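# Move bottle TB from fridge bin to bench, close fridge

## Task

Find the bottle marked TB in the bin inside the refrigerator, lift it out and set it upright on the bench. The other three bottles must remain upright in the refrigerator, and the refrigerator door must end up closed. If no bottle carries the letters TB, take none out: close the door and press the CALL key on the operator panel until it latches down.

## Robot and tools

Robot: two UR12e-type arms, left_arm and right_arm, each with a Robiq-style 140 mm two-finger gripper and a wrist camera. Each arm rides its own carriage on one floor track that runs along y at x = 0. left_rail carries left_arm and is always the one at larger y; right_rail carries right_arm. Left_arm's fingers are rigid. Right_arm's fingers can fold at a hinge, so grip parts with the outer quarter of its pads, near the tips; a grip deeper toward the palm may be loose, may let go, or may crush, and pressing its fingertips into a surface folds them silently.

Scene frame: fixed to the table, metres. Table top is z = 0, +z up, +x the direction the arms face, +y to their left, y = 0 at the track's centre. The table edge is at x = 0.17. Each arm base sits at x = 0, y = its carriage position, z = 0.04. Gripper frame: fingers point along its +z, open and close along its y; end_effector_position is the point between closed pads, fingertips about 33 mm beyond it (9 mm when fully open). A camera block projects about 10 cm toward the gripper's +x.

execute_actions(actions, cameras): actions is a list holding one action object (or empty, which just returns state with all camera images). Keys: "rows" (1 to 15 rows, each played for one 1/30 s step), "steps" (1 to 450, default 15, at least the number of rows), "until" (end condition), and device commands. Each row is a single list of 18 numbers, all in [-1, 1]: left_arm's 6 joint values, then its gripper position, force_limit, speed, then the same 9 for right_arm. The joint values are offsets, not poses: they count from the Joint targets shown when the call began (not from the previous row), scaled so 1.0 = 1.481 rad for shoulder pan and shoulder lift and 2.222 rad for elbow, wrist 1, wrist 2, wrist 3. Sending 0 for an arm's joints holds its current targets. Joint ranges in rad: elbow -3.142 to 3.142, all others -6.283 to 6.283; asking more than 0.010 rad beyond a range refuses the call. Gripper position is absolute: +1 fully open (140 mm), pads touch near -0.8, -1 closes until blocked. force_limit -1 to +1 sets grip force (about 14 N at -1 up to 58 N at +1 on slow close); speed -1 to +1 sets finger speed (about 30 to 250 mm/s); faster closes grip harder. Both start at +1. Resend the same three gripper numbers to leave a gripper unchanged; 0 is a real command.

Rails: {"left_rail": {"position_m": x}} sets where the carriage should stand (absolute, metres; left_rail -0.8 to 1.5, right_rail -1.5 to 0.8), optionally speed_m_s (0.01 to 1) and acceleration_factor (0.1 to 1); {"stop": true} brakes it. Then wait with {"steps": n, "until": {"left_rail": {"position_status": ["!=", "moving"]}}}. Keep carriages at least about 0.78 m apart. An arm's row target travels with its carriage, so let the carriage arrive before precise moves. until conditions read only rails; numbers need a comparison ("=", "!=", "<", "<=", ">", ">="); {"all": {"status": "ended"}} and {"any": {"status": "ended"}} are also allowed.

move(target, speed, blend, stop_force, zero, blocking, cameras): plans joint paths for all arms together. target is one 18-number row (same layout and scaling, offsets from current Joint targets) or a list of up to 15 such rows, each counted from those same starting targets. speed is rad/s of the fastest joint, 0.01 to 3.14, default 0.5 (one value or one per target). blend in rad rounds corners in a list; 0 stops at each. stop_force (N, 4 to 120) ends an arm's path on contact; use a low speed with it, and omit it when leaving a surface. zero (default true) re-zeroes force before the move. blocking=false returns early; then call wait or stop before new rows or moves. The result adds a move: line such as done, off_target, moving, held or fault, and limits=held if steps were withheld.

wait(seconds 0 to 10): lets time pass holding commands. stop(): brakes a running move (not rails, not fingers). zoom_image(camera, region [x0,y0,x1,y1] pixels, max 504 square) for cam_high, cam_low, cam_bench_left, cam_bench_mid, cam_bench_right, cam_left_wrist, cam_right_wrist. zero_wrist_force(arm). read_manual(section) gives licences only. finished_scene(scene 1) ends irrevocably.

Results: Joint positions, velocities and Joint targets per arm, each block starting with the rail (m) then six joints (rad). end_effector_position, quaternion wxyz and velocities in the scene frame (may be a few cm off). Gripper object_status: 0 moving, 1 blocked while opening, 2 blocked while closing (a grip — check this after closing), 3 reached target or pads met (maybe nothing held). position_measured counts: 3 open, 230 pads met. Wrist force/torque in gripper axes. Rail position_status: done, moving, contact_stop, time_out, stopped, stopped_with_arm, stopped_for_other_arm, stopped_for_other_carriage; position_answer taken or not_taken. Lines like "joint command not followed" or "joint sent to its limit" mean a check or range trimmed the command. Motor temperatures and MOTOR HOT warn of heat; at 85 °C the arm brakes.

Avoid: dropping anything or leaving it off the table (even on the track or metal strip fails); knocking over the other bottles; hard impacts with the fridge or door; forces near 150 N or joint torque limits (elbow 135, wrists 48.6 N m), which stop the arm 10 s; arms touching each other; holding a heavy part off-centre or twisting stiff things; releasing parts while moving.

Each tool is called after ">>>" by a JSON object that holds its "api" and its "payload", one argument or row to a line.

## Session

>>> {"api": "execute_actions", "payload": {
  "actions": []
}}

Scene clock: 0.00 s.
left_arm: end_effector_position=(+0.3563, +1.2299, +0.5790) position_measured=3 object_status=3 end_effector_quat_wxyz=(+0.000, +0.000, +1.000, +0.000) | right_arm: end_effector_position=(+0.3563, -1.2523, +0.5790) position_measured=3 object_status=3 end_effector_quat_wxyz=(+0.000, +0.000, +1.000, +0.000)
Joint positions: left_arm=[1.151 -0.281 -2.157 1.821 -1.235 -1.571 -0.281] | right_arm=[-1.331 -0.28 -2.157 1.821 -1.235 -1.571 -0.281]
Joint velocities: within noise
Joint torques (N m): no reading
Motor temperatures (°C): left_arm=[32 30 29 39 33 35] | right_arm=[30 27 28 37 36 35]
Wrist force (N): no reading
Wrist torque (N m): no reading
Wrist force, peak (N): no reading
Joint targets: left_arm=[1.151 -0.281 -2.157 1.821 -1.235 -1.571 -0.281] | right_arm=[-1.331 -0.280 -2.157 1.821 -1.235 -1.571 -0.281]
Tool commands: left_gripper/position=+1.0 left_gripper/force_limit=+1.0 left_gripper/speed=+1.0 right_gripper/position=+1.0 right_gripper/force_limit=+1.0 right_gripper/speed=+1.0
left_rail: position_m=1.151 position_status=done
right_rail: position_m=-1.331 position_status=done

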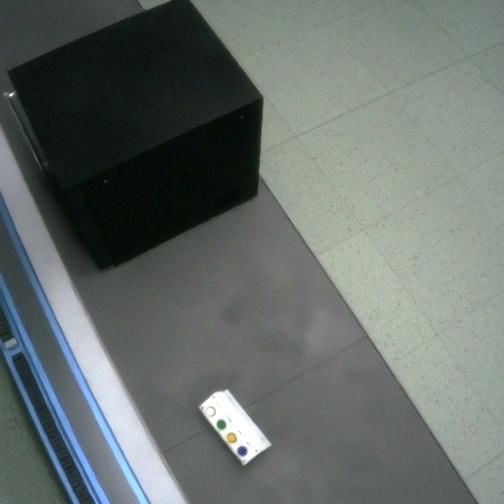

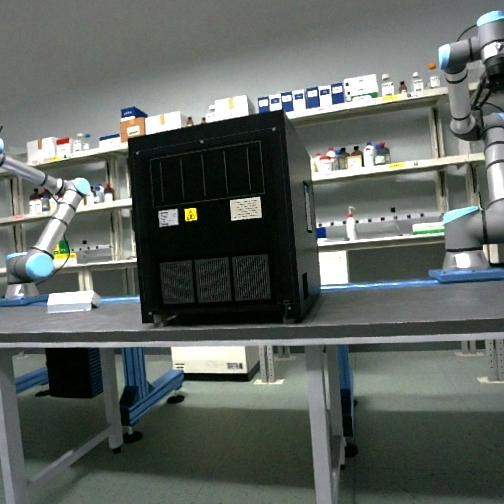

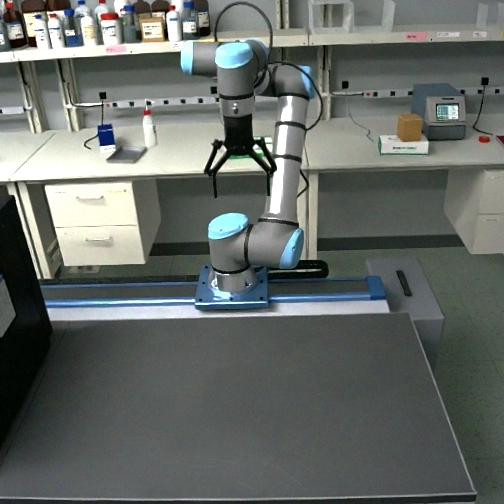

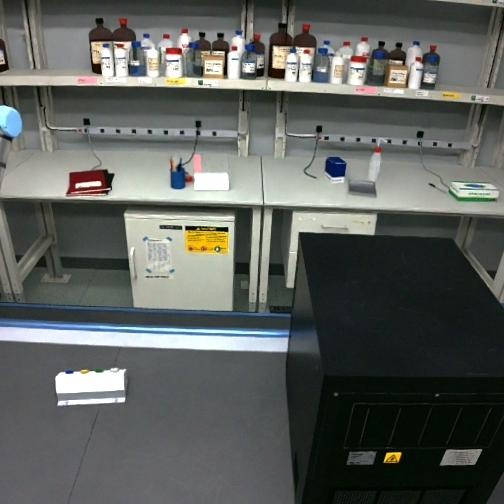

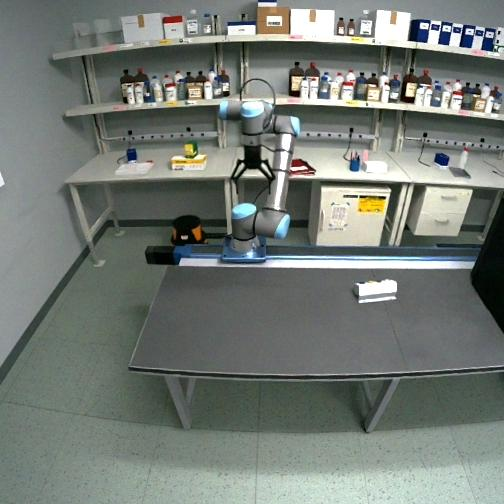

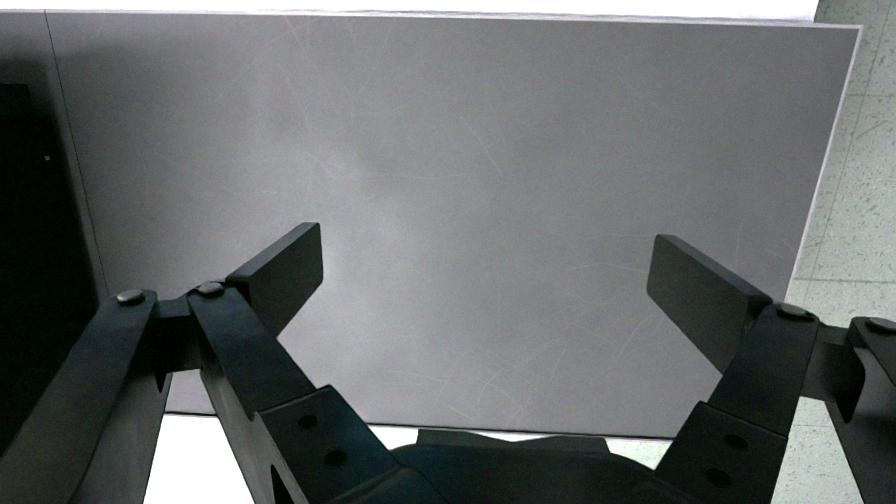

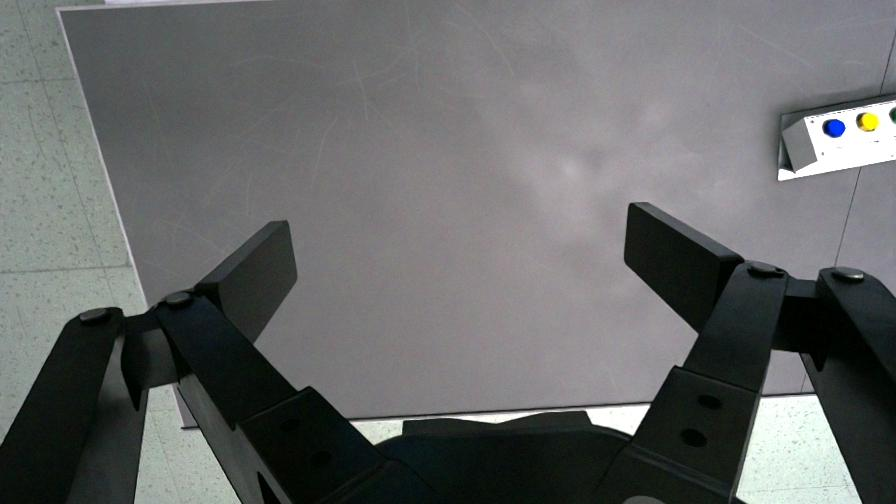

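>>> {"api": "zoom_image", "payload": {
  "camera": "cam_high",
  "region": [0, 0, 280, 280]
}}

>>> {"api": "zoom_image", "payload": {
  "camera": "cam_low",
  "region": [100, 90, 350, 340]
}}

>>> {"api": "zoom_image", "payload": {
  "camera": "cam_bench_mid",
  "region": [254, 210, 504, 460]
}}

>>> {"api": "zoom_image", "payload": {
  "camera": "cam_high",
  "region": [180, 370, 290, 480]
}}

Scaled by 1.800.

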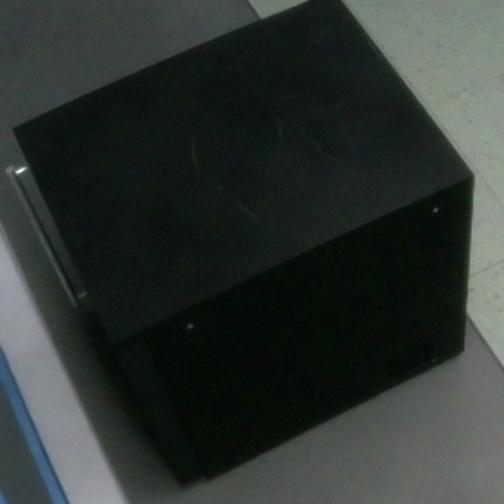

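Scaled by 2.016.

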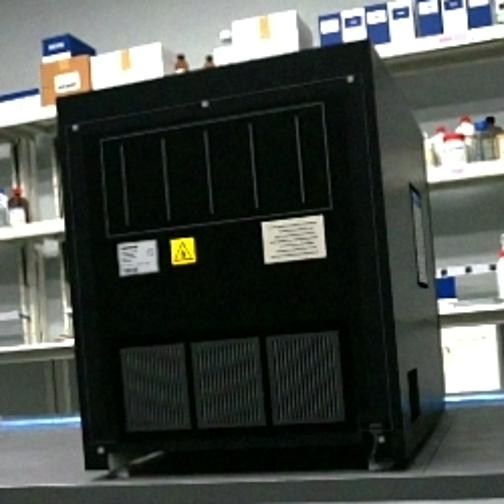

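Scaled by 2.016.

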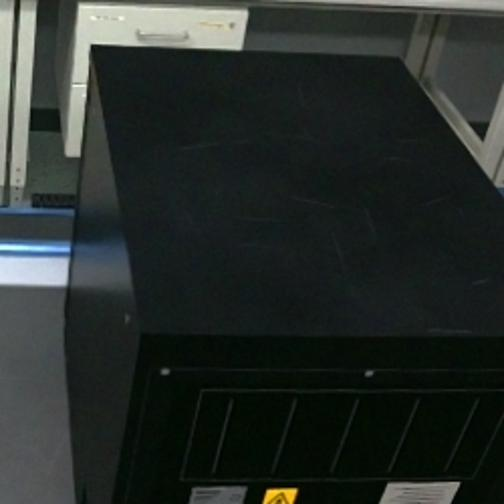

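Scaled by 4.582.

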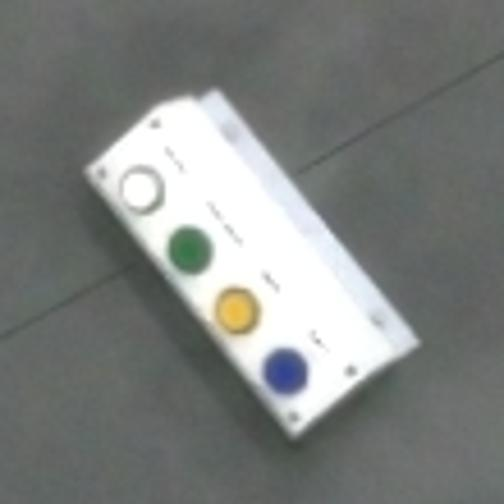

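>>> {"api": "move", "payload": {
  "target": [-0.810, 0.236, 0.0225, 0.171, 0.225, 0.063, 1, 1, 1, 0,0,0,0,0,0, 1,1,1],
  "speed": 1.2
}}

>>> {"api": "move", "payload": {
  "target": [-0.802, 0.241, 0.0225, 0.173, 0.227, 0.063, 1, 1, 1, 0,0,0,0,0,0, 1,1,1],
  "speed": 1.2,
  "cameras": ["cam_left_wrist"]
}}

Scene clock: 123.70 s.
left_arm: end_effector_position=(+0.3634, +0.8811, +0.4831) position_measured=3 object_status=3 end_effector_quat_wxyz=(-0.088, +0.630, +0.644, +0.424) | right_arm: end_effector_position=(+0.3563, -1.2523, +0.5790) position_measured=3 object_status=3 end_effector_quat_wxyz=(+0.000, +0.000, +1.000, +0.000)
Joint positions: left_arm=[1.151 -1.48 -1.807 1.871 -0.855 -1.071 -0.141] | right_arm=[-1.331 -0.28 -2.157 1.821 -1.235 -1.571 -0.281]
Joint torques (N m): left_arm=[-19.6 -8.33 -36.17 0.94 5.23 1.19] | right_arm=[-0.1 -0.95 -46.68 -5.44 0.21 -0.41]
Wrist force (N): left_arm=[-0.9 0.3 -0.3] | right_arm=[0.3 0.2 0.1]
Wrist torque (N m): left_arm=[-0.10 0.33 -0.08] | right_arm=[0.05 -0.08 0.00]
Wrist force, peak (N): left_arm=[-3.6 -1.0 -2.8] | right_arm=[0.9 0.1 -0.2]
Joint targets: left_arm=[1.151 -1.480 -1.807 1.871 -0.855 -1.071 -0.141] | right_arm=[-1.331 -0.280 -2.157 1.821 -1.235 -1.571 -0.281]
left_rail: position_m=1.151 position_status=done
right_rail: position_m=-1.331 position_status=done
move: done

Scene clock: 125.57 s.
left_arm: end_effector_position=(-0.1457, +0.5580, +0.4499) position_measured=3 object_status=3 end_effector_quat_wxyz=(+0.186, +0.682, -0.185, +0.682) | right_arm: end_effector_position=(+0.3563, -1.2523, +0.5790) position_measured=3 object_status=3 end_effector_quat_wxyz=(+0.000, +0.000, +1.000, +0.000)
Joint positions: left_arm=[1.151 -2.668 -1.45 1.921 -0.471 -0.567 -0.001] | right_arm=[-1.331 -0.28 -2.157 1.821 -1.235 -1.571 -0.281]
Joint torques (N m): left_arm=[-15.1 -35.46 -28 3.58 3.87 2.27] | right_arm=[0.14 1.24 -47.52 -5.4 0.03 -0.56]
Wrist force (N): left_arm=[-0.6 0.3 -0.8] | right_arm=[0.3 0.1 0.0]
Wrist torque (N m): left_arm=[-0.33 0.45 -0.01] | right_arm=[0.01 -0.07 0.00]
Wrist force, peak (N): left_arm=[-2.1 1.6 -5.5] | right_arm=[0.8 0.0 0.0]
Joint targets: left_arm=[1.151 -2.668 -1.450 1.921 -0.471 -0.566 -0.001] | right_arm=[-1.331 -0.280 -2.157 1.821 -1.235 -1.571 -0.281]
left_rail: position_m=1.151 position_status=done
right_rail: position_m=-1.331 position_status=done
move: done
Images, in order (width x height): cam_left_wrist 896x504.

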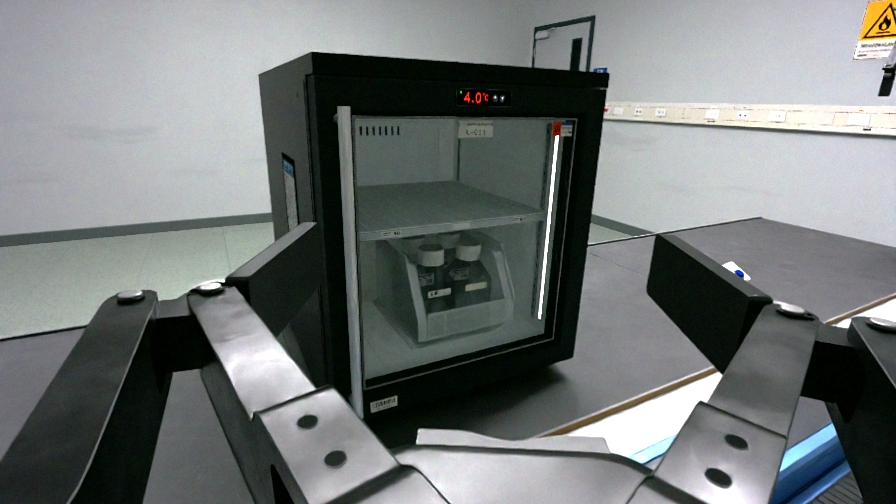

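>>> {"api": "zoom_image", "payload": {
  "camera": "cam_left_wrist",
  "region": [330, 80, 610, 420]
}}

>>> {"api": "zoom_image", "payload": {
  "camera": "cam_left_wrist",
  "region": [390, 225, 520, 345]
}}

Scaled by 1.482.

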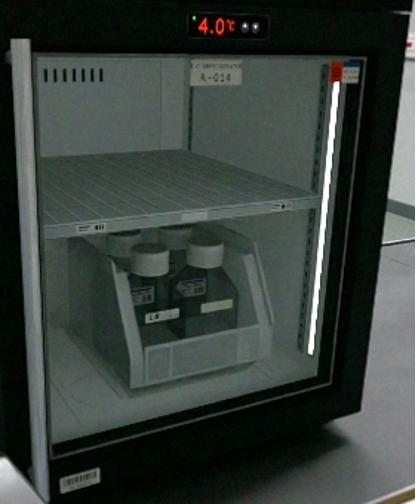

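Scaled by 3.877.

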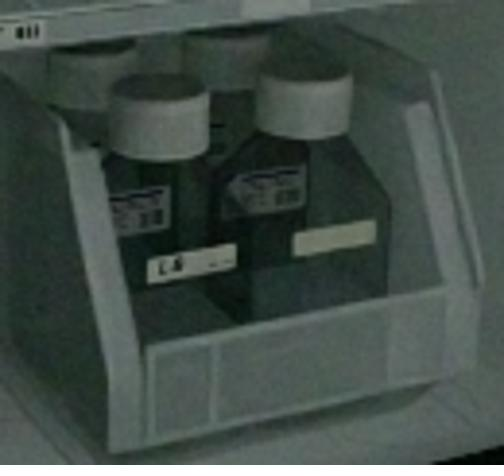

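>>> {"api": "move", "payload": {
  "target": [0.475, 0.422, -0.186, -0.095, 0.077, 0.0, 1, 1, 1, 0,0,0,0,0,0, 1,1,1],
  "speed": 0.8,
  "cameras": ["cam_left_wrist"]
}}

Scene clock: 216.07 s.
left_arm: end_effector_position=(+0.1714, +0.2916, +0.1907) position_measured=3 object_status=3 end_effector_quat_wxyz=(+0.000, +0.707, +0.000, +0.707) | right_arm: end_effector_position=(+0.3563, -1.2523, +0.5790) position_measured=3 object_status=3 end_effector_quat_wxyz=(+0.000, +0.000, +1.000, +0.000)
Joint positions: left_arm=[1.151 -1.965 -0.825 1.508 -0.682 -0.395 -0.001] | right_arm=[-1.331 -0.28 -2.157 1.821 -1.235 -1.571 -0.281]
Joint torques (N m): left_arm=[23.18 -84.48 -44.63 -0.71 3.65 1.33] | right_arm=[-0.24 0.22 -47.91 -5.86 0.21 -0.51]
Wrist force (N): left_arm=[-0.5 1.0 -1.2] | right_arm=[0.6 -0.2 0.1]
Wrist torque (N m): left_arm=[-0.18 0.41 0.01] | right_arm=[-0.04 -0.15 0.00]
Wrist force, peak (N): left_arm=[-3.8 3.2 3.3] | right_arm=[0.9 -0.5 0.0]
Joint targets: left_arm=[1.151 -1.965 -0.825 1.508 -0.682 -0.395 -0.001] | right_arm=[-1.331 -0.280 -2.157 1.821 -1.235 -1.571 -0.281]
left_rail: position_m=1.151 position_status=done
right_rail: position_m=-1.331 position_status=done
move: done
Images, in order (width x height): cam_left_wrist 896x504.

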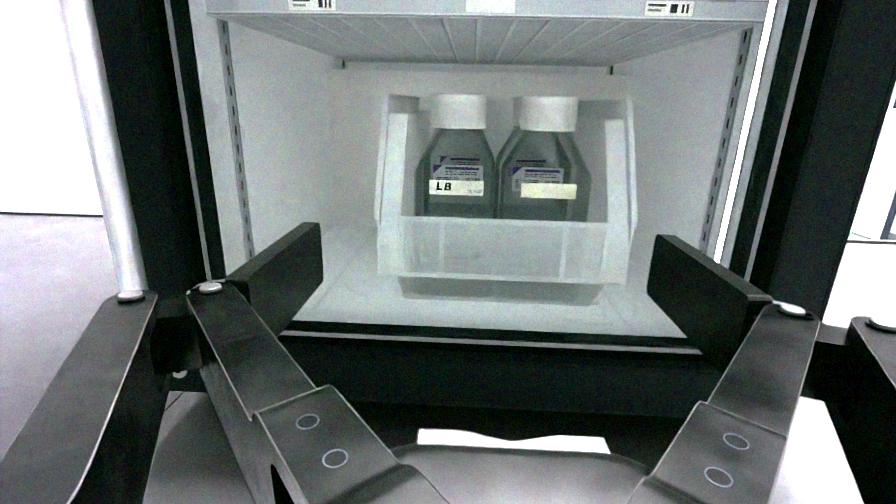

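>>> {"api": "zoom_image", "payload": {
  "camera": "cam_left_wrist",
  "region": [370, 80, 640, 290]
}}

>>> {"api": "zoom_image", "payload": {
  "camera": "cam_left_wrist",
  "region": [410, 150, 600, 220]
}}

Scaled by 1.867.

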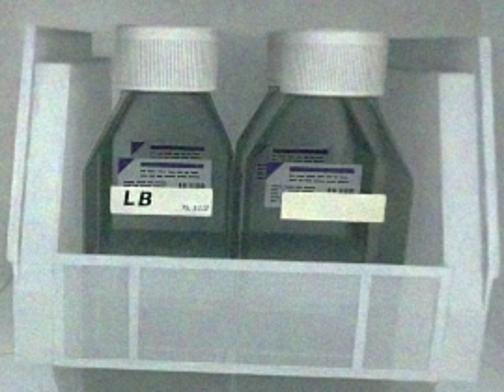

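Scaled by 2.653.

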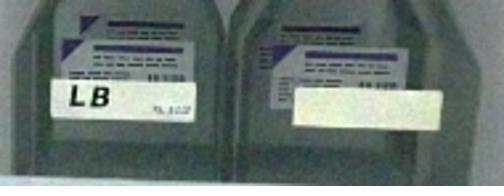

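>>> {"api": "move", "payload": {
  "target": [
    [-0.475, -0.422, 0.186, 0.095, -0.077, 0.0, -0.4, 0, 0, 0,0,0,0,0,0, 1,1,1],
    [-0.475, -0.491, 0.030, 0.297, 0.390, 0.0, -0.4, 0, 0, 0,0,0,0,0,0, 1,1,1]
  ],
  "speed": 1.0,
  "blend": 0.1
}}

>>> {"api": "execute_actions", "payload": {
  "actions": [
    {"left_rail": {"position_m": 1.22, "speed_m_s": 0.3, "acceleration_factor": 0.5}, "steps": 60, "until": {"left_rail": {"position_status": ["!=", "moving"]}}}
  ]
}}

Scene clock: 373.37 s.
left_arm: end_effector_position=(-0.4385, +0.3901, +0.7009) position_measured=179 object_status=3 end_effector_quat_wxyz=(+0.500, +0.501, -0.499, +0.500) | right_arm: end_effector_position=(+0.3563, -1.2523, +0.5790) position_measured=3 object_status=3 end_effector_quat_wxyz=(+0.000, +0.000, +1.000, +0.000)
Joint positions: left_arm=[1.151 -2.668 -1.552 1.574 -0.022 0.471 -0.001] | right_arm=[-1.331 -0.28 -2.157 1.821 -1.235 -1.571 -0.281]
Joint torques (N m): left_arm=[-15.68 -72.19 -59.12 0.9 4.22 1.3] | right_arm=[1.31 -1.88 -47.81 -6.1 0.03 -0.36]
Wrist force (N): left_arm=[-1.3 1.2 -1.3] | right_arm=[0.3 0.1 0.0]
Wrist torque (N m): left_arm=[-0.16 0.49 -0.02] | right_arm=[0.04 -0.08 0.00]
Wrist force, peak (N): left_arm=[-4.0 3.6 3.5] | right_arm=[0.9 0.3 0.2]
Joint targets: left_arm=[1.151 -2.668 -1.552 1.574 -0.022 0.471 -0.001] | right_arm=[-1.331 -0.280 -2.157 1.821 -1.235 -1.571 -0.281]
left_rail: position_m=1.151 position_status=done
right_rail: position_m=-1.331 position_status=done
move: done

Scene clock: 374.27 s.
left_arm: end_effector_position=(-0.4386, +0.4589, +0.7010) position_measured=179 object_status=3 end_effector_quat_wxyz=(+0.500, +0.501, -0.499, +0.500) | right_arm: end_effector_position=(+0.3563, -1.2523, +0.5790) position_measured=3 object_status=3 end_effector_quat_wxyz=(+0.000, +0.000, +1.000, +0.000)
Joint positions: left_arm=[1.22 -2.668 -1.552 1.574 -0.022 0.471 -0.001] | right_arm=[-1.331 -0.28 -2.157 1.821 -1.235 -1.571 -0.281]
Joint torques (N m): left_arm=[-12.69 -61.62 -56.55 -0.34 4.28 1.78] | right_arm=[0.21 -0.44 -47.87 -6.16 0.18 -0.42]
Wrist force (N): left_arm=[-1.1 1.2 -1.2] | right_arm=[0.3 -0.1 0.1]
Wrist torque (N m): left_arm=[-0.16 0.44 -0.02] | right_arm=[-0.02 -0.07 0.00]
Wrist force, peak (N): left_arm=[-0.4 1.5 -2.9] | right_arm=[0.7 0.2 0.2]
Joint targets: left_arm=[1.220 -2.668 -1.552 1.574 -0.022 0.471 -0.001] | right_arm=[-1.331 -0.280 -2.157 1.821 -1.235 -1.571 -0.281]
Tool commands: left_gripper/position=-0.4 left_gripper/force_limit=+0.0 left_gripper/speed=+0.0 right_gripper/position=+1.0 right_gripper/force_limit=+1.0 right_gripper/speed=+1.0
left_rail: position_m=1.220 speed_m_s=0.30 position_status=done
right_rail: position_m=-1.331 position_status=done

>>> {"api": "move", "payload": {
  "target": [
    [0.943, -0.340, 0.172, 0.0546, 0.630, 0.0, -0.4, 0, 0, 0,0,0,0,0,0, 1,1,1],
    [0.943, -0.150, 0.440, -0.340, 0.630, 0.0, -0.4, 0, 0, 0,0,0,0,0,0, 1,1,1]
  ],
  "speed": 0.9,
  "blend": 0.05,
  "cameras": ["cam_left_wrist", "cam_bench_mid"]
}}

Scene clock: 384.00 s.
left_arm: end_effector_position=(+0.2497, +0.6600, +0.3001) position_measured=179 object_status=3 end_effector_quat_wxyz=(+0.500, +0.500, -0.500, +0.500) | right_arm: end_effector_position=(+0.3563, -1.2523, +0.5790) position_measured=3 object_status=3 end_effector_quat_wxyz=(+0.000, +0.000, +1.000, +0.000)
Joint positions: left_arm=[1.22 -1.271 -1.775 2.552 -0.777 1.871 -0.001] | right_arm=[-1.331 -0.28 -2.157 1.821 -1.235 -1.571 -0.281]
Joint torques (N m): left_arm=[21.33 -2.49 -24.94 -4.75 3.6 1.38] | right_arm=[-0.77 0.16 -48.19 -6.39 0.22 -0.35]
Wrist force (N): left_arm=[-0.5 0.4 -1.0] | right_arm=[0.7 0.3 0.0]
Wrist torque (N m): left_arm=[-0.29 0.34 0.00] | right_arm=[0.07 -0.16 0.00]
Wrist force, peak (N): left_arm=[-1.3 5.1 -2.6] | right_arm=[1.0 0.1 0.2]
Joint targets: left_arm=[1.220 -1.271 -1.775 2.552 -0.777 1.871 -0.001] | right_arm=[-1.331 -0.280 -2.157 1.821 -1.235 -1.571 -0.281]
left_rail: position_m=1.220 speed_m_s=0.30 position_status=done
right_rail: position_m=-1.331 position_status=done
move: done
Images, in order (width x height): cam_bench_mid 504x504, cam_left_wrist 896x504.

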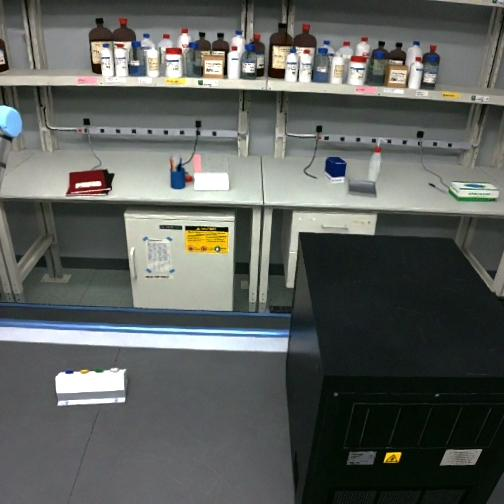

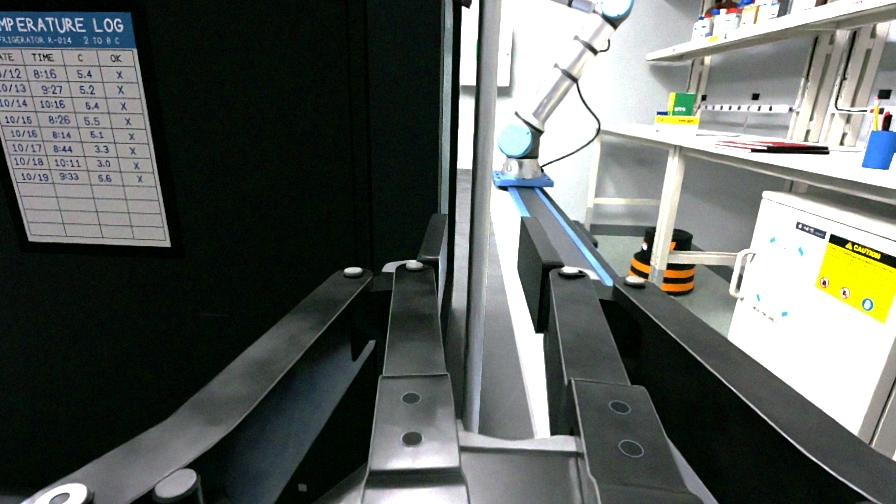

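>>> {"api": "zoom_image", "payload": {
  "camera": "cam_left_wrist",
  "region": [380, 0, 580, 300]
}}

Scaled by 1.680.

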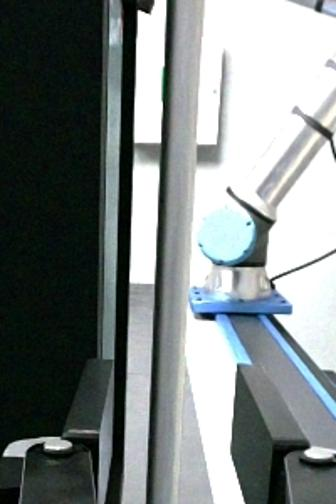

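>>> {"api": "move", "payload": {
  "target": [
    [-0.0451, 0.0777, -0.0401, -0.0116, -0.0302, 0.0, -0.4, 0, 0, 0,0,0,0,0,0, 1,1,1],
    [-0.0743, 0.1513, -0.0863, -0.0145, -0.0497, 0.0, -0.4, 0, 0, 0,0,0,0,0,0, 1,1,1]
  ],
  "speed": 0.15,
  "blend": 0.02,
  "stop_force": 12,
  "cameras": ["cam_left_wrist"]
}}

Scene clock: 424.87 s.
left_arm: end_effector_position=(+0.2474, +0.5128, +0.2995) position_measured=179 object_status=3 end_effector_quat_wxyz=(+0.500, +0.500, -0.500, +0.500) | right_arm: end_effector_position=(+0.3563, -1.2523, +0.5790) position_measured=3 object_status=3 end_effector_quat_wxyz=(+0.000, +0.000, +1.000, +0.000)
Joint positions: left_arm=[1.22 -1.382 -1.55 2.36 -0.81 1.761 -0.001] | right_arm=[-1.331 -0.28 -2.157 1.821 -1.235 -1.571 -0.281]
Joint torques (N m): left_arm=[-16.17 -22.05 -45.72 -5.35 -4.37 0.34] | right_arm=[-0.35 -0.31 -48.76 -6.78 -0.01 -0.2]
Wrist force (N): left_arm=[-0.5 1.0 -1.0] | right_arm=[0.8 0.1 0.1]
Wrist torque (N m): left_arm=[-0.15 0.31 0.03] | right_arm=[0.02 -0.18 0.00]
Wrist force, peak (N): left_arm=[-0.9 0.8 -2.3] | right_arm=[0.7 0.6 0.2]
Joint targets: left_arm=[1.220 -1.382 -1.550 2.360 -0.810 1.761 -0.001] | right_arm=[-1.331 -0.280 -2.157 1.821 -1.235 -1.571 -0.281]
left_rail: position_m=1.220 speed_m_s=0.30 position_status=done
right_rail: position_m=-1.331 position_status=done
move: done
Images, in order (width x height): cam_left_wrist 896x504.

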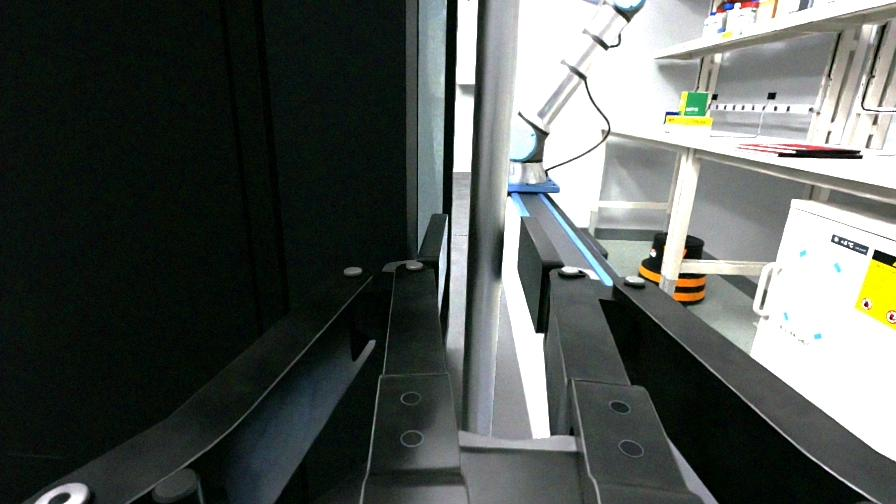

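>>> {"api": "move", "payload": {
  "target": [
    [-0.1125, -0.0381, 0.0245, 0.0009, -0.0952, 0.0, -0.4, 0, 0, 0,0,0,0,0,0, 1,1,1],
    [-0.2083, -0.0515, 0.0327, 0.0016, -0.1788, 0.0, -0.4, 0, 0, 0,0,0,0,0,0, 1,1,1]
  ],
  "speed": 0.15,
  "blend": 0.03,
  "stop_force": 70,
  "cameras": ["cam_left_wrist"]
}}

Scene clock: 477.67 s.
left_arm: end_effector_position=(+0.1599, +0.5012, +0.3002) position_measured=179 object_status=3 end_effector_quat_wxyz=(+0.478, +0.522, -0.477, +0.521) | right_arm: end_effector_position=(+0.3563, -1.2523, +0.5790) position_measured=3 object_status=3 end_effector_quat_wxyz=(+0.000, +0.000, +1.000, +0.000)
Joint positions: left_arm=[1.22 -1.69 -1.627 2.433 -0.806 1.363 -0.001] | right_arm=[-1.331 -0.28 -2.157 1.821 -1.235 -1.571 -0.281]
Joint torques (N m): left_arm=[-16.9 -49.63 -24.08 -1.07 -3.72 0.07] | right_arm=[0.76 -0.8 -48.66 -7.07 0.19 0]
Wrist force (N): left_arm=[-1.5 -2.8 -1.2] | right_arm=[0.2 0.1 0.0]
Wrist torque (N m): left_arm=[-0.78 0.58 0.03] | right_arm=[0.02 -0.05 0.00]
Wrist force, peak (N): left_arm=[-5.2 -16.8 7.0] | right_arm=[0.9 -0.2 -0.5]
Joint targets: left_arm=[1.220 -1.690 -1.627 2.433 -0.806 1.363 -0.001] | right_arm=[-1.331 -0.280 -2.157 1.821 -1.235 -1.571 -0.281]
left_rail: position_m=1.220 speed_m_s=0.30 position_status=done
right_rail: position_m=-1.331 position_status=done
move: done
Images, in order (width x height): cam_left_wrist 896x504.

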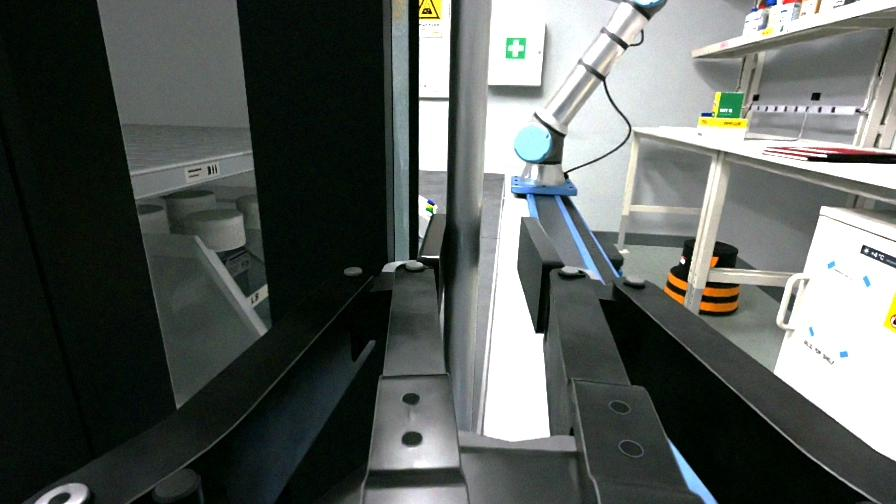

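>>> {"api": "move", "payload": {
  "target": [
    [-0.2305,0.0432,-0.0274,-0.0014,-0.2119,0,-0.4,0,0,0,0,0,0,0,0,1,1,1],
    [-0.3347,0.1607,-0.1172,0.0101,-0.3403,0,-0.4,0,0,0,0,0,0,0,0,1,1,1],
    [-0.3594,0.2967,-0.2444,0.0467,-0.4157,0,-0.4,0,0,0,0,0,0,0,0,1,1,1],
    [-0.3458,0.4386,-0.3982,0.1059,-0.4655,0,-0.4,0,0,0,0,0,0,0,0,1,1,1],
    [-0.3131,0.5938,-0.5829,0.1871,-0.5027,0,-0.4,0,0,0,0,0,0,0,0,1,1,1],
    [-0.2833,0.6977,-0.7135,0.2484,-0.5024,0,-0.4,0,0,0,0,0,0,0,0,1,1,1]
  ],
  "speed": 0.4,
  "blend": 0.05,
  "stop_force": 60,
  "cameras": ["cam_left_wrist", "cam_high", "cam_bench_mid"]
}}

Scene clock: 542.90 s.
left_arm: end_effector_position=(+0.0328, +0.4330, +0.3005) position_measured=179 object_status=3 end_effector_quat_wxyz=(+0.435, +0.557, -0.437, +0.557) | right_arm: end_effector_position=(+0.3563, -1.2523, +0.5790) position_measured=3 object_status=3 end_effector_quat_wxyz=(+0.000, +0.000, +1.000, +0.000)
Joint positions: left_arm=[1.22 -2.067 -1.524 2.329 -0.802 0.832 -0.001] | right_arm=[-1.331 -0.28 -2.157 1.821 -1.235 -1.571 -0.281]
Joint torques (N m): left_arm=[2.56 -38.41 -35.58 -2.28 0.13 -0.41] | right_arm=[0.28 -1.79 -49.43 -7.77 0.22 0.12]
Wrist force (N): left_arm=[19.3 16.2 -82.7] | right_arm=[0.3 -0.1 -0.3]
Wrist torque (N m): left_arm=[5.22 0.35 0.48] | right_arm=[-0.02 -0.06 0.00]
Wrist force, peak (N): left_arm=[25.2 26.1 -157.9] | right_arm=[0.9 -0.1 -0.3]
Joint targets: left_arm=[1.220 -2.067 -1.524 2.329 -0.802 0.832 -0.001] | right_arm=[-1.331 -0.280 -2.157 1.821 -1.235 -1.571 -0.281]
Tool commands: left_gripper/position=-0.396078 left_gripper/force_limit=+0.003922 left_gripper/speed=+0.003922 right_gripper/position=+1.0 right_gripper/force_limit=+1.0 right_gripper/speed=+1.0
FORCE FAULT: contact force on the left arm reached its limit, and that arm stopped for 10 seconds. The contact can be on any part of that arm, not only on its tool. That arm's remaining commands of this call were not run. That arm's target is now where it stood when the stop ended, not its last command. That arm accepts commands again.
left_rail: position_m=1.220 speed_m_s=0.30 position_status=done
right_rail: position_m=-1.331 position_status=done
move: fault (left_arm; stop_force had ended the path); path passed 0 of 6 targets; left_arm: the elbow is farthest, 1.481 rad from its target
Images, in order (width x height): cam_high 504x504, cam_bench_mid 504x504, cam_left_wrist 896x504.

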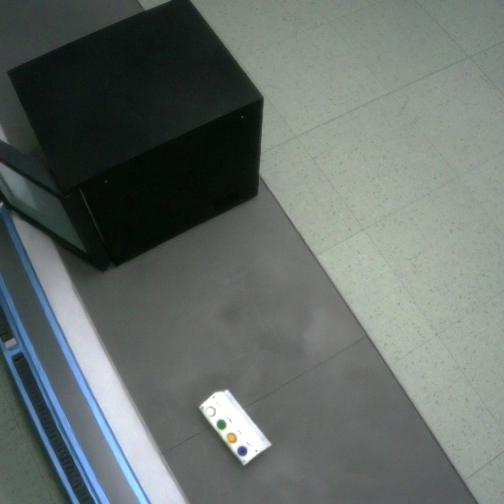

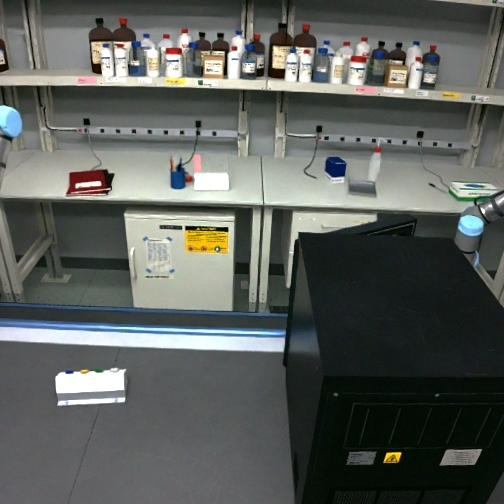

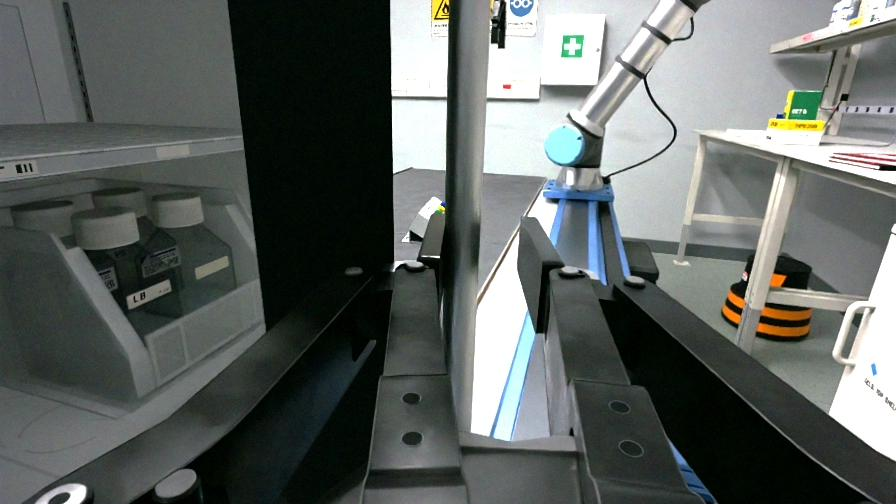

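>>> {"api": "move", "payload": {
  "target": [-0.0240,-0.0168,0.0128,-0.0029,-0.0160,0,-0.4,0,0,0,0,0,0,0,0,1,1,1],
  "speed": 0.1,
  "cameras": ["cam_left_wrist"]
}}

Scene clock: 605.83 s.
left_arm: end_effector_position=(+0.0249, +0.4490, +0.3003) position_measured=179 object_status=3 end_effector_quat_wxyz=(+0.436, +0.557, -0.436, +0.557) end_effector_velocity=(-0.001, +0.002, -0.001) end_effector_angular_velocity=(+0.001, -0.001, +0.001) | right_arm: end_effector_position=(+0.3563, -1.2523, +0.5790) position_measured=3 object_status=3 end_effector_quat_wxyz=(+0.000, +0.000, +1.000, +0.000)
Joint positions: left_arm=[1.22 -2.102 -1.549 2.357 -0.809 0.797 -0.001] | right_arm=[-1.331 -0.28 -2.157 1.821 -1.235 -1.571 -0.281]
Joint velocities: left_arm=[0 -0.004 -0.003 0.004 0 -0.005 0.001] | right_arm=[within noise]
Joint torques (N m): left_arm=[-19.7 -54.71 -22.93 -4.68 -3.57 -0.39] | right_arm=[0.37 -1.18 -49.33 -7.96 0.05 0.18]
Wrist force (N): left_arm=[-2.1 -0.8 0.5] | right_arm=[0.3 0.3 -0.1]
Wrist torque (N m): left_arm=[-0.14 0.69 0.00] | right_arm=[0.07 -0.07 0.00]
Wrist force, peak (N): left_arm=[19.5 16.1 -82.5] | right_arm=[1.0 -0.3 -0.1]
Joint targets: left_arm=[1.220 -2.103 -1.549 2.357 -0.809 0.796 -0.001] | right_arm=[-1.331 -0.280 -2.157 1.821 -1.235 -1.571 -0.281]
left_rail: position_m=1.220 speed_m_s=0.30 position_status=done
right_rail: position_m=-1.331 position_status=done
move: done
Images, in order (width x height): cam_left_wrist 896x504.

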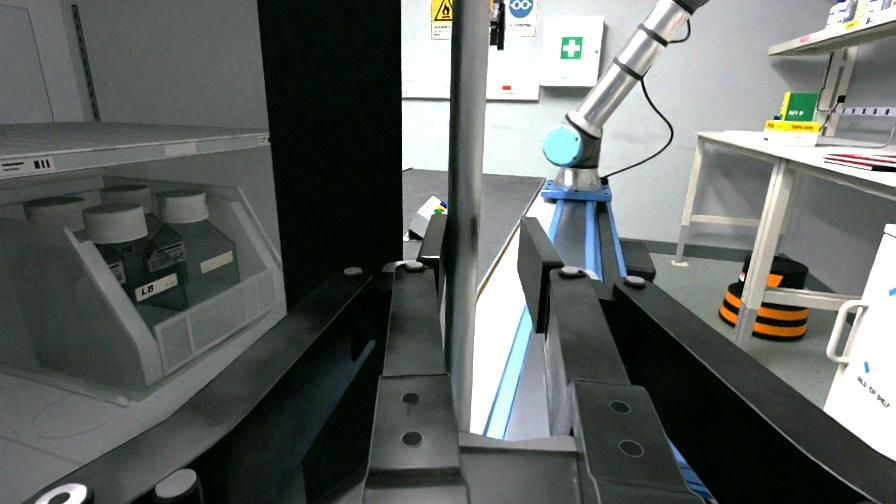

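>>> {"api": "move", "payload": {
  "target": [
    [-0.0889,0.1161,-0.0899,0.0129,-0.1386,0,-0.4,0,0,0,0,0,0,0,0,1,1,1],
    [-0.1072,0.2650,-0.2318,0.0557,-0.2215,0,-0.4,0,0,0,0,0,0,0,0,1,1,1],
    [-0.0982,0.3733,-0.3497,0.1013,-0.2704,0,-0.4,0,0,0,0,0,0,0,0,1,1,1]
  ],
  "speed": 0.25,
  "blend": 0.04,
  "stop_force": 25,
  "cameras": ["cam_left_wrist"]
}}

Scene clock: 618.97 s.
left_arm: end_effector_position=(-0.1529, +0.2188, +0.2999) position_measured=179 object_status=3 end_effector_quat_wxyz=(+0.299, +0.641, -0.299, +0.641) | right_arm: end_effector_position=(+0.3563, -1.2523, +0.5790) position_measured=3 object_status=3 end_effector_quat_wxyz=(+0.000, +0.000, +1.000, +0.000)
Joint positions: left_arm=[1.22 -2.248 -0.996 1.58 -0.583 0.196 -0.001] | right_arm=[-1.331 -0.28 -2.157 1.821 -1.235 -1.571 -0.281]
Joint torques (N m): left_arm=[18.71 -79.5 -52.4 0.98 -2.89 -0.85] | right_arm=[-0.84 -2.33 -49.44 -8.24 -0.05 0.25]
Wrist force (N): left_arm=[-1.1 -1.5 0.9] | right_arm=[0.2 -0.3 -0.3]
Wrist torque (N m): left_arm=[-0.12 0.56 0.00] | right_arm=[-0.06 -0.05 0.00]
Wrist force, peak (N): left_arm=[-2.2 -2.1 -1.7] | right_arm=[0.9 -0.2 -0.2]
Joint targets: left_arm=[1.220 -2.248 -0.996 1.580 -0.583 0.196 -0.001] | right_arm=[-1.331 -0.280 -2.157 1.821 -1.235 -1.571 -0.281]
left_rail: position_m=1.220 speed_m_s=0.30 position_status=done
right_rail: position_m=-1.331 position_status=done
move: done
Images, in order (width x height): cam_left_wrist 896x504.

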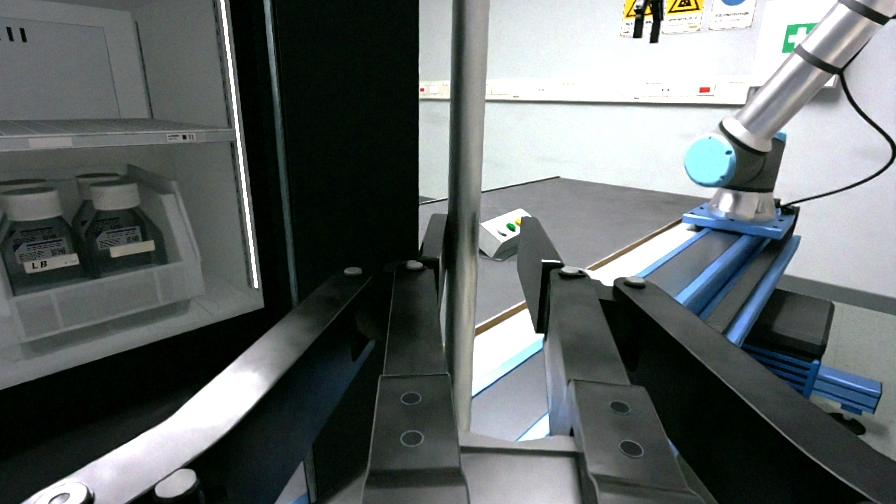

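>>> {"api": "move", "payload": {
  "target": [
    [-0.0763,-0.0294,0.0329,-0.0138,-0.0511,0,-0.4,0,0,0,0,0,0,0,0,1,1,1],
    [-0.0076,-0.3812,0.3554,-0.1018,0.3089,0,-0.8,-1,0,0,0,0,0,0,0,1,1,1]
  ],
  "speed": 0.5,
  "blend": 0.03
}}

Scene clock: 659.30 s.
left_arm: end_effector_position=(-0.1200, +0.4593, +0.3001) position_measured=229 object_status=0 end_effector_quat_wxyz=(+0.500, +0.500, -0.500, +0.500) | right_arm: end_effector_position=(+0.3563, -1.2523, +0.5790) position_measured=3 object_status=3 end_effector_quat_wxyz=(+0.000, +0.000, +1.000, +0.000)
Joint positions: left_arm=[1.22 -2.259 -1.561 2.37 -0.81 0.882 -0.001] | right_arm=[-1.331 -0.28 -2.157 1.821 -1.235 -1.571 -0.281]
Joint torques (N m): left_arm=[19.43 -52.77 -23.86 -4.21 4.03 -0.67] | right_arm=[-0.63 -2.47 -49.94 -8.3 0.04 0.43]
Wrist force (N): left_arm=[-1.9 0.7 -0.3] | right_arm=[0.2 -0.2 -0.1]
Wrist torque (N m): left_arm=[-0.21 0.60 0.02] | right_arm=[-0.03 -0.05 -0.01]
Wrist force, peak (N): left_arm=[-1.6 -2.4 4.2] | right_arm=[0.8 -0.4 -0.1]
Joint targets: left_arm=[1.220 -2.259 -1.561 2.370 -0.810 0.882 -0.001] | right_arm=[-1.331 -0.280 -2.157 1.821 -1.235 -1.571 -0.281]
left_rail: position_m=1.220 speed_m_s=0.30 position_status=done
right_rail: position_m=-1.331 position_status=done
move: done

>>> {"api": "move", "payload": {
  "target": [
    [0.1342,0.1086,-0.0825,0.0106,0.0897,0,-0.8,-1,0,0,0,0,0,0,0,1,1,1],
    [0.1786,0.2470,-0.2110,0.0468,0.1193,0,-0.8,-1,0,0,0,0,0,0,0,1,1,1],
    [0.2070,0.3814,-0.3554,0.1017,0.1383,0,-0.8,-1,0,0,0,0,0,0,0,1,1,1]
  ],
  "speed": 0.25,
  "blend": 0.04,
  "stop_force": 25,
  "cameras": ["cam_left_wrist","cam_high"]
}}

Scene clock: 675.40 s.
left_arm: end_effector_position=(-0.1403, +0.0629, +0.2995) position_measured=229 object_status=3 end_effector_quat_wxyz=(+0.500, +0.500, -0.500, +0.500) | right_arm: end_effector_position=(+0.3563, -1.2523, +0.5790) position_measured=3 object_status=3 end_effector_quat_wxyz=(+0.000, +0.000, +1.000, +0.000)
Joint positions: left_arm=[1.22 -1.953 -0.996 1.58 -0.584 1.189 -0.001] | right_arm=[-1.331 -0.28 -2.157 1.821 -1.235 -1.571 -0.281]
Joint torques (N m): left_arm=[22.35 -78.07 -52.07 -0.76 4.22 -1.57] | right_arm=[0.39 -2.33 -50.32 -8.34 0.08 0.39]
Wrist force (N): left_arm=[-2.0 0.8 -0.4] | right_arm=[0.4 0.0 -0.3]
Wrist torque (N m): left_arm=[-0.21 0.66 0.04] | right_arm=[-0.01 -0.08 0.00]
Wrist force, peak (N): left_arm=[-2.0 -0.2 -1.7] | right_arm=[0.9 0.0 -0.4]
Joint targets: left_arm=[1.220 -1.953 -0.996 1.580 -0.584 1.189 -0.001] | right_arm=[-1.331 -0.280 -2.157 1.821 -1.235 -1.571 -0.281]
left_rail: position_m=1.220 speed_m_s=0.30 position_status=done
right_rail: position_m=-1.331 position_status=done
move: done
Images, in order (width x height): cam_high 504x504, cam_left_wrist 896x504.

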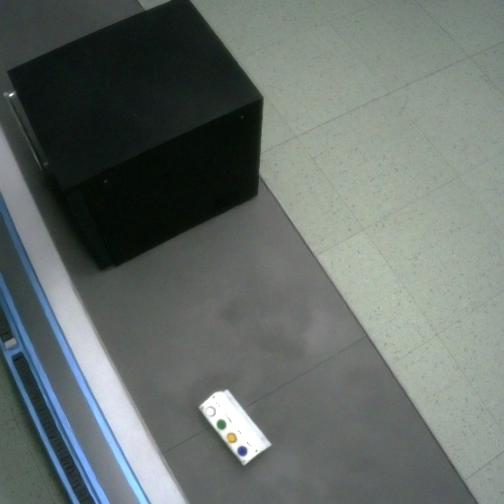

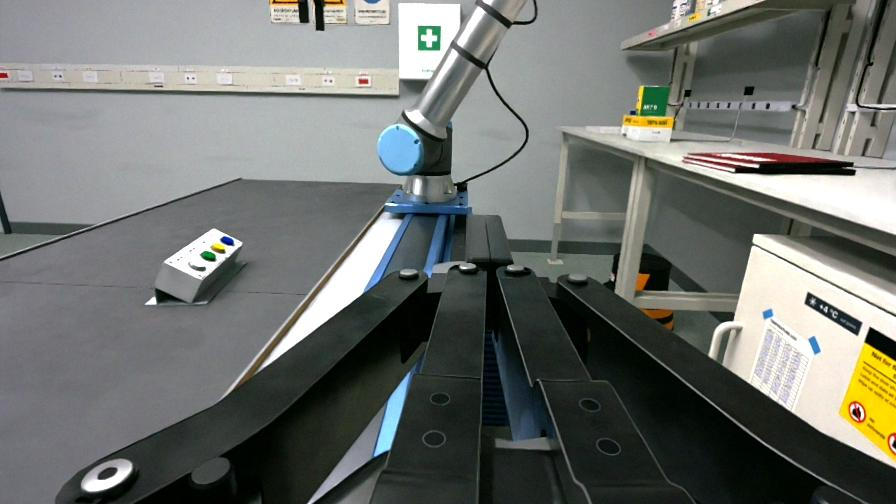

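>>> {"api": "execute_actions", "payload": {
  "actions": [
    {"right_rail": {"position_m": -0.8, "speed_m_s": 0.4, "acceleration_factor": 0.5}, "steps": 120, "until": {"right_rail": {"position_status": ["!=", "moving"]}}}
  ]
}}

>>> {"api": "move", "payload": {
  "target": [
    [-0.2066,-0.3815,0.3555,-0.1017,-0.1382,0,-0.8,-1,0,0.3042,0.0949,0.0285,0.0851,0.3480,0.0316,-0.4,0,0],
    [-0.4828,-0.3066,0.1535,0.0509,-0.7898,0,-0.8,-1,0,0.6084,0.1897,0.0570,0.1701,0.6960,0.0632,-0.4,0,0]
  ],
  "speed": 0.8,
  "blend": 0.08
}}

Scene clock: 818.07 s.
left_arm: end_effector_position=(-0.1403, +0.0629, +0.2995) position_measured=229 object_status=3 end_effector_quat_wxyz=(+0.500, +0.500, -0.500, +0.500) | right_arm: end_effector_position=(+0.3563, -0.7214, +0.5790) position_measured=3 object_status=3 end_effector_quat_wxyz=(+0.000, +0.000, +1.000, +0.000)
Joint positions: left_arm=[1.22 -1.953 -0.996 1.58 -0.584 1.189 -0.001] | right_arm=[-0.8 -0.28 -2.157 1.821 -1.235 -1.571 -0.281]
Joint torques (N m): left_arm=[19.56 -78.62 -52.19 -0.94 4.43 -1.11] | right_arm=[-0.65 -4.08 -50.21 -7.96 0.27 0.31]
Wrist force (N): left_arm=[-1.6 0.1 -0.4] | right_arm=[0.3 0.3 -0.3]
Wrist torque (N m): left_arm=[-0.36 0.59 0.04] | right_arm=[0.06 -0.06 0.00]
Wrist force, peak (N): left_arm=[-2.8 0.5 -0.2] | right_arm=[0.3 -1.9 0.2]
Joint targets: left_arm=[1.220 -1.953 -0.996 1.580 -0.584 1.189 -0.001] | right_arm=[-0.800 -0.280 -2.157 1.821 -1.235 -1.571 -0.281]
Tool commands: left_gripper/position=-0.8 left_gripper/force_limit=-1.0 left_gripper/speed=+0.0 right_gripper/position=+1.0 right_gripper/force_limit=+1.0 right_gripper/speed=+1.0
left_rail: position_m=1.220 speed_m_s=0.30 position_status=done
right_rail: position_m=-0.800 speed_m_s=0.40 position_status=done

Scene clock: 821.67 s.
left_arm: end_effector_position=(-0.1458, +0.6263, +0.4497) position_measured=229 object_status=3 end_effector_quat_wxyz=(+0.186, +0.682, -0.186, +0.682) | right_arm: end_effector_position=(+0.0789, -0.1110, +0.6735) position_measured=179 object_status=3 end_effector_quat_wxyz=(-0.420, +0.003, +0.713, +0.562)
Joint positions: left_arm=[1.22 -2.668 -1.45 1.921 -0.471 -0.565 -0.001] | right_arm=[-0.8 0.621 -1.876 1.948 -0.857 -0.024 -0.14]
Joint torques (N m): left_arm=[-18.35 -38.06 -50.7 3.38 -4.88 -1.22] | right_arm=[18.72 -10.42 -35.19 0.58 5.35 3.07]
Wrist force (N): left_arm=[-1.4 0.7 -0.1] | right_arm=[0.9 -1.6 -0.9]
Wrist torque (N m): left_arm=[-0.24 0.57 -0.01] | right_arm=[-0.61 -0.28 0.40]
Wrist force, peak (N): left_arm=[-2.7 -1.0 -3.3] | right_arm=[0.9 -1.8 -1.7]
Joint targets: left_arm=[1.220 -2.668 -1.450 1.921 -0.471 -0.566 -0.001] | right_arm=[-0.800 0.621 -1.876 1.948 -0.857 -0.024 -0.140]
left_rail: position_m=1.220 speed_m_s=0.30 position_status=done
right_rail: position_m=-0.800 speed_m_s=0.40 position_status=done
move: done


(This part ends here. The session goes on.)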